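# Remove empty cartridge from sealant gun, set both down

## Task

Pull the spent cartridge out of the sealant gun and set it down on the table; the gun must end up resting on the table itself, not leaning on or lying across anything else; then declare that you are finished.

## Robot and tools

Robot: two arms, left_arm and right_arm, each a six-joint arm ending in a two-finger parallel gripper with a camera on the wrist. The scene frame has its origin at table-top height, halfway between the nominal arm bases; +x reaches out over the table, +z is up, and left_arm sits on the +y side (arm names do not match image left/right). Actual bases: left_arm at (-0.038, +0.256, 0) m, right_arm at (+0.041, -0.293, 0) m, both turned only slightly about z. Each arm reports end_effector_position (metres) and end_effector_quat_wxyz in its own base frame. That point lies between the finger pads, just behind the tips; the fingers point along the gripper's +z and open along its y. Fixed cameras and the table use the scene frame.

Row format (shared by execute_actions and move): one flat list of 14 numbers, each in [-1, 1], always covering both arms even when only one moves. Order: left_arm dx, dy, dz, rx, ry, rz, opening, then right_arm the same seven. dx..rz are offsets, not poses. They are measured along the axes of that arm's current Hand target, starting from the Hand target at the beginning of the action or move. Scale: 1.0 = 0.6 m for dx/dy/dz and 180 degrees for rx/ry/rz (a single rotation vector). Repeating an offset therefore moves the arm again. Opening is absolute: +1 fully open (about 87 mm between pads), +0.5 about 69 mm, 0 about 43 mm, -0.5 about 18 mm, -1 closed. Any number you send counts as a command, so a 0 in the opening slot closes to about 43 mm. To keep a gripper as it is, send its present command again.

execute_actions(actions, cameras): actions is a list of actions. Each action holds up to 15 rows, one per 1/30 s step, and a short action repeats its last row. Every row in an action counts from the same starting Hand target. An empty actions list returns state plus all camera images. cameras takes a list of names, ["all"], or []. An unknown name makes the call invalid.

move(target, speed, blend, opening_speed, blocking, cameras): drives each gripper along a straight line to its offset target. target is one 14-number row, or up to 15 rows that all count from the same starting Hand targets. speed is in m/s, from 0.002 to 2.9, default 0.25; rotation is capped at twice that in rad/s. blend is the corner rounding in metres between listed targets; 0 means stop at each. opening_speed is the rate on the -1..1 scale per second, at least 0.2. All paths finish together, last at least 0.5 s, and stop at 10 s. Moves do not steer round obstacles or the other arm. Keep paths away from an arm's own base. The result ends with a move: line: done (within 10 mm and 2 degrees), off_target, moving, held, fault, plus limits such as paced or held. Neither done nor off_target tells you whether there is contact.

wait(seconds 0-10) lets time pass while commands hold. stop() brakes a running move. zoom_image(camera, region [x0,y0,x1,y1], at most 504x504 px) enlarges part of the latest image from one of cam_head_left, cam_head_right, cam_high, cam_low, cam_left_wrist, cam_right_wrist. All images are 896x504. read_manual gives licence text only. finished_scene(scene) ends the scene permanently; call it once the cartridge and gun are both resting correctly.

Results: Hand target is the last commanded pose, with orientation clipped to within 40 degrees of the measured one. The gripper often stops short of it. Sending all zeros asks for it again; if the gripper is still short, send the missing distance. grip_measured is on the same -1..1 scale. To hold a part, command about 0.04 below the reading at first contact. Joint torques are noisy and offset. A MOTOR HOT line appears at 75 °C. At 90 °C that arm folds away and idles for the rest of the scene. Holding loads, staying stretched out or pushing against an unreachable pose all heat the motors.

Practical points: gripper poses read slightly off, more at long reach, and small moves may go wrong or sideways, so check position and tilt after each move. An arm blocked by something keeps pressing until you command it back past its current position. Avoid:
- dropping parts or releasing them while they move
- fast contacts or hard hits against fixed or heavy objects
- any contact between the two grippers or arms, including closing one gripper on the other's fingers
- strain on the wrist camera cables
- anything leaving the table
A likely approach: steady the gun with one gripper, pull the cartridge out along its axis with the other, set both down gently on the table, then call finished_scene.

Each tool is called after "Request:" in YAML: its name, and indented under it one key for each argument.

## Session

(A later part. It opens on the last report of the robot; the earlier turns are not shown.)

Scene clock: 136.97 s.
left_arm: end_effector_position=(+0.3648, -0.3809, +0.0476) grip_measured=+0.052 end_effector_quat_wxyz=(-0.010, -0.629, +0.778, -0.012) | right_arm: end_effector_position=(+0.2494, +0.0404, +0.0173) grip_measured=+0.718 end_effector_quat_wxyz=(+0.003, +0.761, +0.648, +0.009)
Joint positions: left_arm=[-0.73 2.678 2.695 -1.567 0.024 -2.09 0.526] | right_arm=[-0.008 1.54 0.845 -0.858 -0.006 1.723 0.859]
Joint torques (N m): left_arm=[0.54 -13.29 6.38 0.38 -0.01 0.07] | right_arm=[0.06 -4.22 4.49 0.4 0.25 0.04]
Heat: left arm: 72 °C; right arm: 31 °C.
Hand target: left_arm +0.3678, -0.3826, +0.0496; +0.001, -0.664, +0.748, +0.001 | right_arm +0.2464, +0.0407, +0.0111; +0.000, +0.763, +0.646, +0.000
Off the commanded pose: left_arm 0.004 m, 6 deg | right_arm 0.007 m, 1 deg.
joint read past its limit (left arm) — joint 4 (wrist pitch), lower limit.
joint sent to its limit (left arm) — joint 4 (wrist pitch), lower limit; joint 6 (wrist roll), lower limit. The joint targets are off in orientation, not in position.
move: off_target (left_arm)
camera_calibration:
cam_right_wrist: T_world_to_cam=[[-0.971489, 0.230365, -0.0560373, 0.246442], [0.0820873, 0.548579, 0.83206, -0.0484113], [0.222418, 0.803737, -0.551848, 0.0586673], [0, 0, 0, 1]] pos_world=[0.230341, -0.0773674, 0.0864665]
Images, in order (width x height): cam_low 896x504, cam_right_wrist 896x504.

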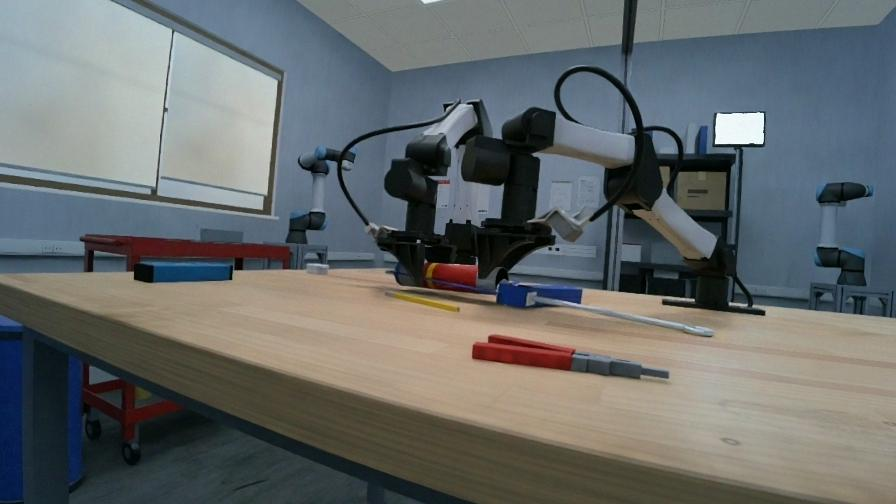

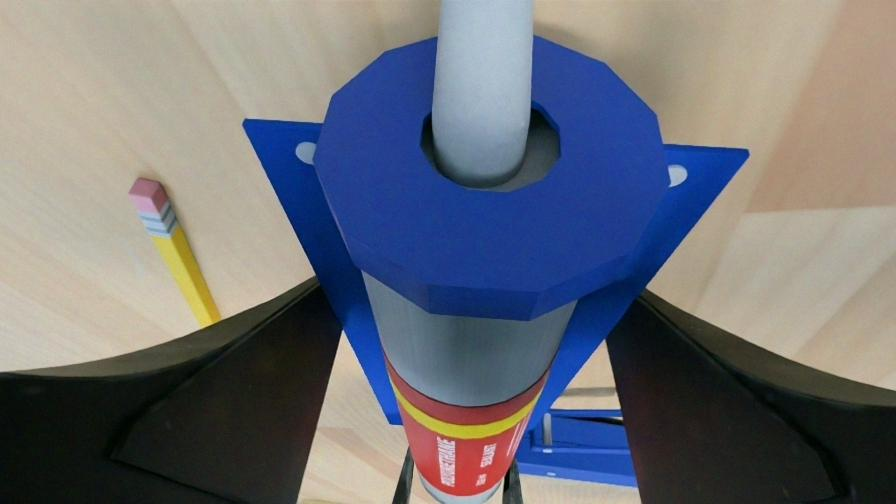

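Request:
move:
  target:
    - [0,0,-0.06,0,0,0,-0.3,0,0,0,0,0,0,0.4]
    - [-0.08,0.01,-0.085,0,0,0,-0.3,0,0,0,0,0,0,0.4]
  speed: 0.1
  blend: 0.01
  cameras: ["cam_low","cam_left_wrist","cam_right_wrist"]

Scene clock: 146.43 s.
left_arm: end_effector_position=(+0.3652, -0.3393, +0.0780) grip_measured=+0.047 end_effector_quat_wxyz=(-0.014, -0.650, +0.759, +0.001) | right_arm: end_effector_position=(+0.2492, +0.0482, +0.0172) grip_measured=+0.717 end_effector_quat_wxyz=(-0.008, +0.758, +0.652, +0.018)
Joint positions: left_arm=[-0.666 2.506 2.491 -1.564 0.027 -2.083 0.523] | right_arm=[0.004 1.544 0.842 -0.852 -0.035 1.727 0.859]
Joint torques (N m): left_arm=[0.55 -17.95 4.07 0.3 -0.28 0.01] | right_arm=[-0.8 -4.63 4.75 0.33 0.52 0]
Heat: left arm: 71 °C; right arm: 31 °C.
Hand target: left_arm +0.3674, -0.3343, +0.1005; +0.001, -0.664, +0.748, +0.001 | right_arm +0.2464, +0.0407, +0.0112; +0.000, +0.763, +0.646, +0.000
Off the commanded pose: left_arm 0.023 m, 3 deg | right_arm 0.010 m, 2 deg.
joint sent to its limit (left arm) — joint 4 (wrist pitch), lower limit; joint 6 (wrist roll), lower limit. The joint targets still meet the commanded pose.
move: off_target (left_arm)
camera_calibration:
cam_left_wrist: T_world_to_cam=[[0.993582, -0.113039, -0.00414083, -0.406285], [-0.080205, -0.729851, 0.678885, -0.234628], [-0.0797624, -0.674196, -0.734233, 0.00249255], [0, 0, 0, 1]] pos_world=[0.385058, -0.215489, 0.159433]
cam_right_wrist: T_world_to_cam=[[-0.973486, 0.223301, -0.0496073, 0.245188], [0.0773907, 0.525598, 0.847206, -0.0505434], [0.215255, 0.820904, -0.528944, 0.052927], [0, 0, 0, 1]] pos_world=[0.231206, -0.071633, 0.0829792]
Images, in order (width x height): cam_low 896x504, cam_left_wrist 896x504, cam_right_wrist 896x504.

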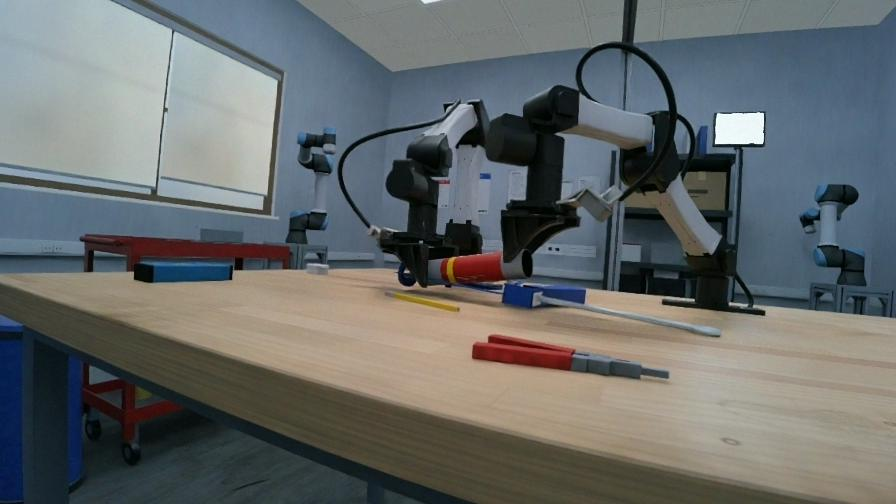

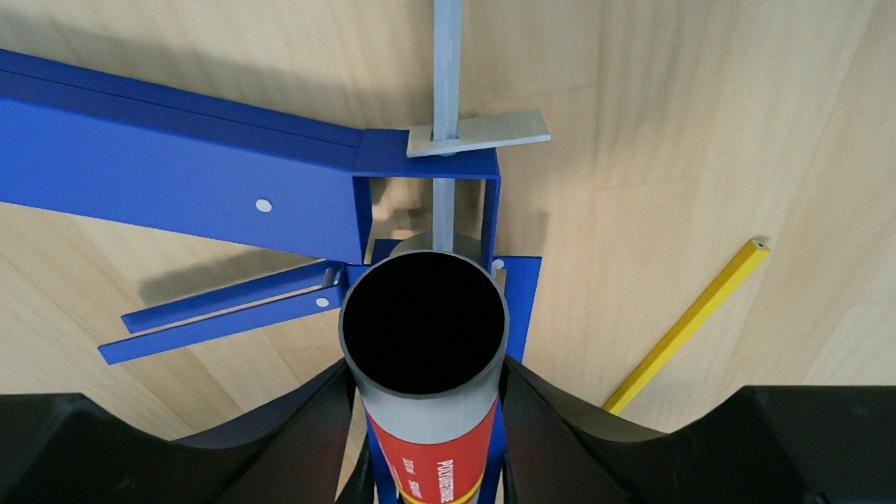

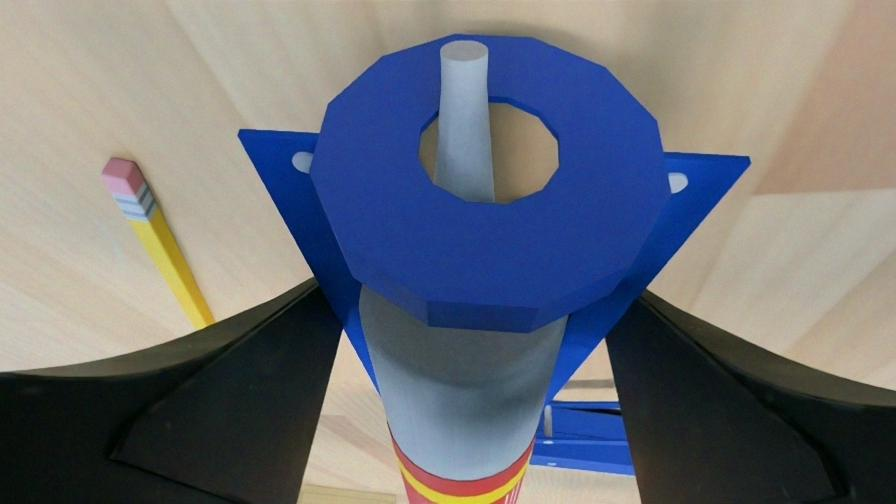

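Request:
move:
  target:
    - [-0.1,0,-0.033,0,0,0,-0.6,0,0,0,0,0,0,0.4]
    - [-0.17,0,-0.11,0,0,0,-0.6,0,0,0,0,0,0,0.4]
  speed: 0.08
  blend: 0.01
  cameras: ["cam_low","cam_left_wrist","cam_right_wrist"]

Scene clock: 166.47 s.
left_arm: end_effector_position=(+0.3820, -0.2353, +0.1486) grip_measured=+0.030 end_effector_quat_wxyz=(+0.005, -0.668, +0.743, -0.025) | right_arm: end_effector_position=(+0.2492, +0.0482, +0.0172) grip_measured=+0.717 end_effector_quat_wxyz=(-0.008, +0.758, +0.652, +0.018)
Joint positions: left_arm=[-0.462 2.213 2.262 -1.57 0.008 -1.927 0.515] | right_arm=[0.004 1.544 0.842 -0.852 -0.035 1.727 0.859]
Joint torques (N m): left_arm=[0.24 -15.35 4.3 0.48 -0.11 0.16] | right_arm=[-0.81 -4.63 4.75 0.33 0.52 0]
Heat: left arm: 73 °C; right arm: 31 °C.
Hand target: left_arm +0.3795, -0.2332, +0.1670; +0.001, -0.664, +0.748, +0.001 | right_arm +0.2464, +0.0407, +0.0112; +0.000, +0.763, +0.646, +0.000
Off the commanded pose: left_arm 0.018 m, 3 deg | right_arm 0.010 m, 2 deg.
joint read past its limit (left arm) — joint 4 (wrist pitch), lower limit.
joint sent to its limit (left arm) — joint 4 (wrist pitch), lower limit. The joint targets are off in orientation, not in position.
move: off_target (left_arm)
camera_calibration:
cam_left_wrist: T_world_to_cam=[[0.996202, -0.0637313, 0.0593231, -0.409808], [-0.0870665, -0.724628, 0.683618, -0.202239], [-0.000580653, -0.686187, -0.727425, 0.0916588], [0, 0, 0, 1]] pos_world=[0.390697, -0.109771, 0.22924]
cam_right_wrist: T_world_to_cam=[[-0.973486, 0.223301, -0.0496073, 0.245188], [0.0773907, 0.525598, 0.847206, -0.0505434], [0.215255, 0.820904, -0.528944, 0.052927], [0, 0, 0, 1]] pos_world=[0.231206, -0.071633, 0.0829792]
Images, in order (width x height): cam_low 896x504, cam_left_wrist 896x504, cam_right_wrist 896x504.

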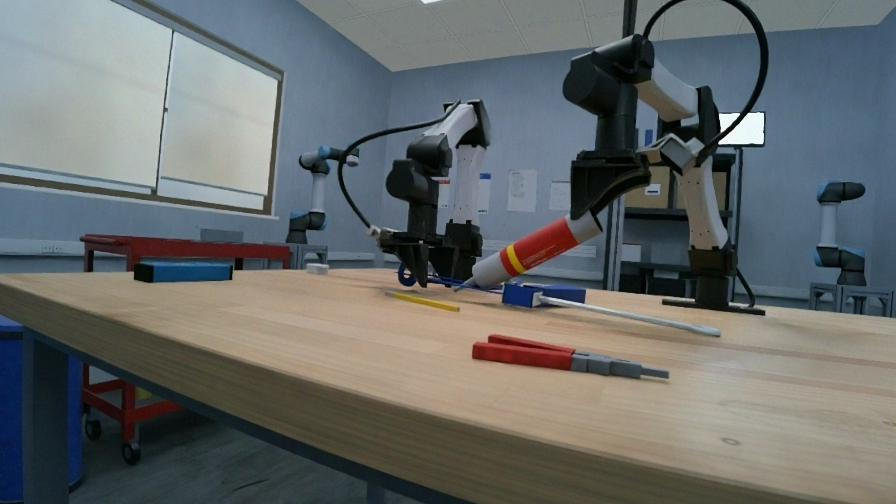

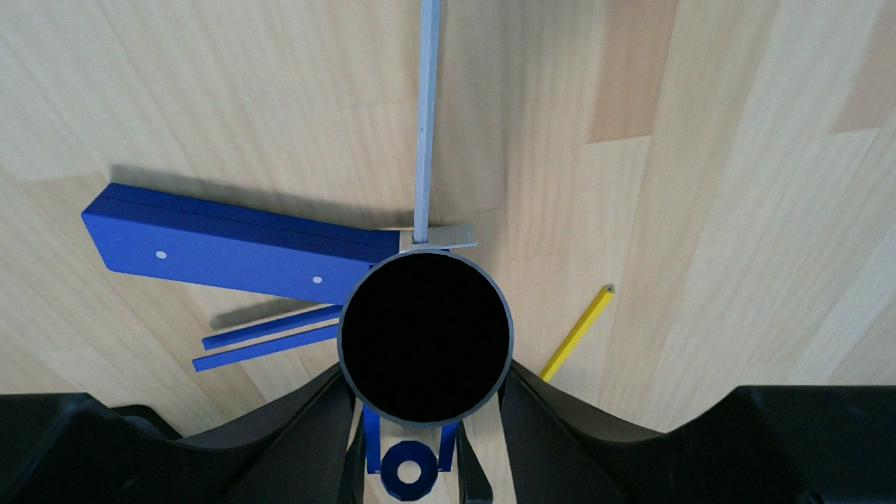

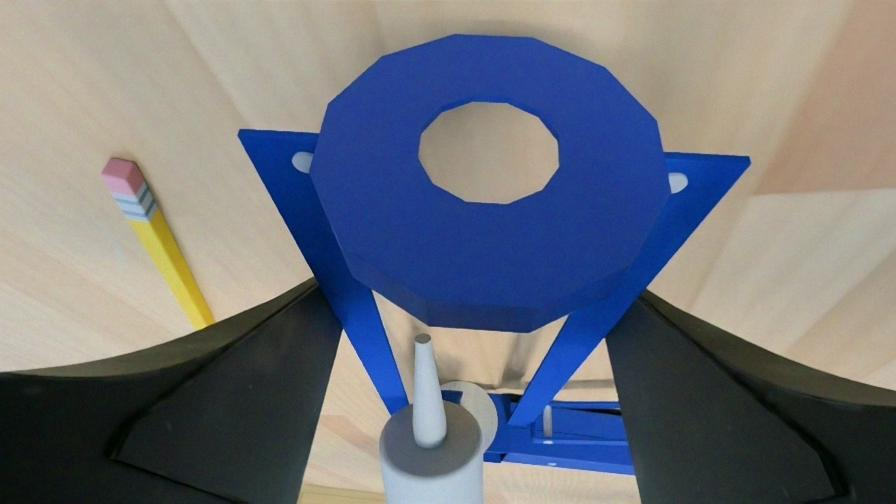

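Request:
move:
  target:
    - [-0.335,-0.094,0,0,0,0,-0.6,0,0,0,0,0,0,0.4]
    - [-0.335,-0.094,0.14,0,0,0,-0.6,0,0,0,0,0,0,0.4]
  speed: [0.13,0.1]
  blend: 0.02
  cameras: ["cam_low","cam_left_wrist","cam_head_left"]

Scene clock: 182.20 s.
left_arm: end_effector_position=(+0.4592, -0.0396, +0.0866) grip_measured=-0.600 end_effector_quat_wxyz=(-0.003, -0.669, +0.744, -0.003) | right_arm: end_effector_position=(+0.2492, +0.0482, +0.0172) grip_measured=+0.717 end_effector_quat_wxyz=(-0.008, +0.758, +0.652, +0.018)
Joint positions: left_arm=[0.007 2.404 2.343 -1.51 0.009 -1.457 0.2] | right_arm=[0.004 1.544 0.842 -0.852 -0.035 1.727 0.859]
Joint torques (N m): left_arm=[-0.34 -12.34 4.45 0.49 -0.22 0.16] | right_arm=[-0.81 -4.64 4.74 0.33 0.52 0]
Heat: left arm: 74 °C; right arm: 31 °C. Fold the left arm in close to its base, or ease its load, before you think long.
Hand target: left_arm +0.4594, -0.0399, +0.0834; +0.001, -0.664, +0.748, +0.001 | right_arm +0.2464, +0.0407, +0.0112; +0.000, +0.763, +0.646, +0.000
Off the commanded pose: left_arm 0.003 m, 1 deg | right_arm 0.010 m, 2 deg.
MOTOR HOT: joint 2 (shoulder) of the left arm reports 74 °C; the controller's stop level is 90 °C. To cool a motor, set the load down, stop pushing, or move to a pose that needs little force.
move: done
camera_calibration:
cam_left_wrist: T_world_to_cam=[[0.997752, -0.0649169, 0.0166352, -0.467504], [-0.0592511, -0.738581, 0.671555, -0.0235532], [-0.0313089, -0.671031, -0.740768, 0.196806], [0, 0, 0, 1]] pos_world=[0.471219, 0.0843184, 0.169382]
Images, in order (width x height): cam_head_left 896x504, cam_low 896x504, cam_left_wrist 896x504.

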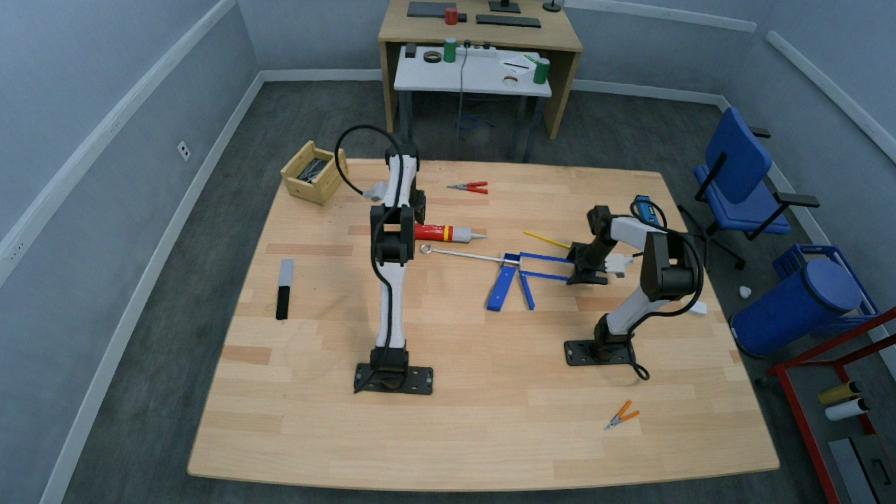

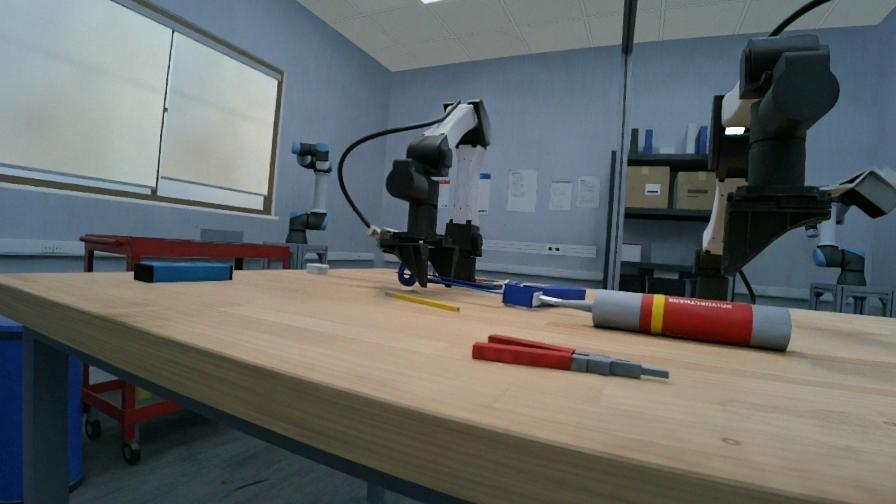

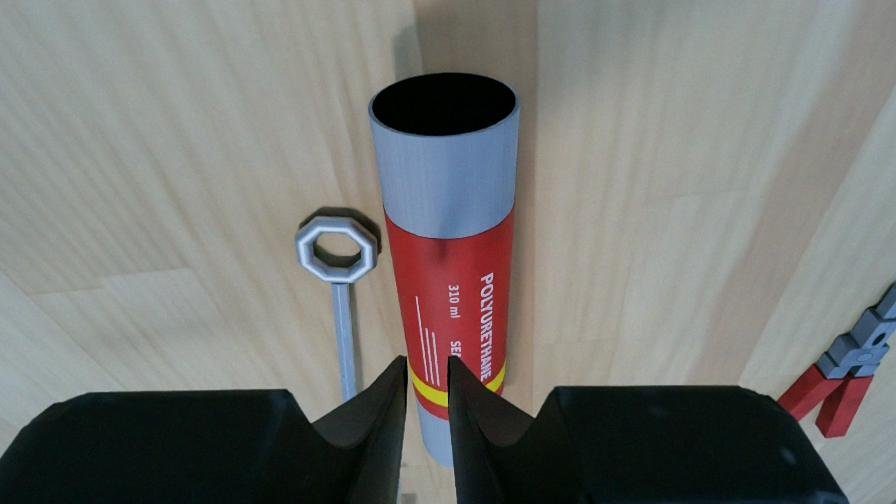

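Slipped down but lying on the table by itself. Lift left, release right.

Request:
move:
  target:
    - [0,0,-0.1,0,0,0,-0.6,0,0,0,0,0,0,1]
    - [0,0,-0.1,0,0,0,-0.6,0,0,-0.18,0,0,0,1]
  speed: 0.2
  cameras: ["cam_low","cam_head_left"]

Scene clock: 189.40 s.
left_arm: end_effector_position=(+0.4568, -0.0396, +0.1174) grip_measured=-0.600 end_effector_quat_wxyz=(+0.013, -0.668, +0.743, -0.017) | right_arm: end_effector_position=(+0.2435, +0.0442, +0.1121) grip_measured=+0.971 end_effector_quat_wxyz=(-0.011, +0.759, +0.651, -0.004)
Joint positions: left_arm=[0.007 2.361 2.39 -1.558 0.009 -1.457 0.2] | right_arm=[0.004 1.458 1.16 -1.293 -0.012 1.727 0.985]
Joint torques (N m): left_arm=[-0.01 -16.1 7.19 0.39 -0.11 0.09] | right_arm=[-0.8 -6.45 7.61 0.11 0.3 0.01]
Heat: left arm: 71 °C; right arm: 31 °C.
Hand target: left_arm +0.4593, -0.0401, +0.1434; +0.001, -0.664, +0.748, +0.001 | right_arm +0.2464, +0.0408, +0.1193; +0.000, +0.763, +0.646, +0.000
Off the commanded pose: left_arm 0.026 m, 3 deg | right_arm 0.008 m, 2 deg.
MOTOR HOT: cleared for the motors of the left arm.
joint sent to its limit (left arm) — joint 4 (wrist pitch), lower limit. The joint targets are off in orientation, not in position.
move: off_target (left_arm)
Images, in order (width x height): cam_head_left 896x504, cam_low 896x504.

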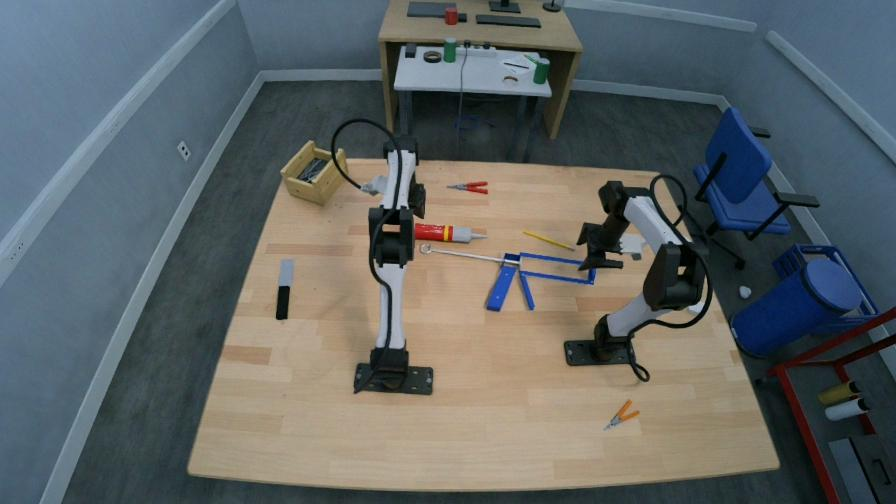

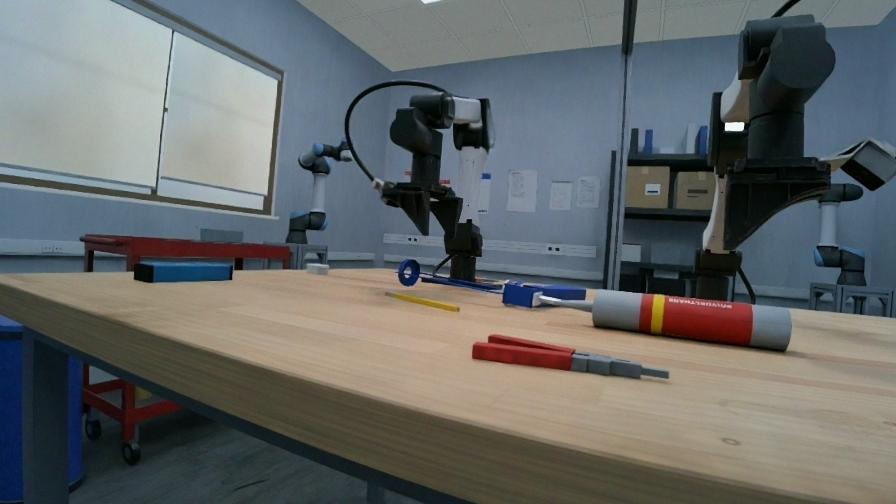

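Request:
finished_scene:
  scene: 2

The scene is finished: the task was done.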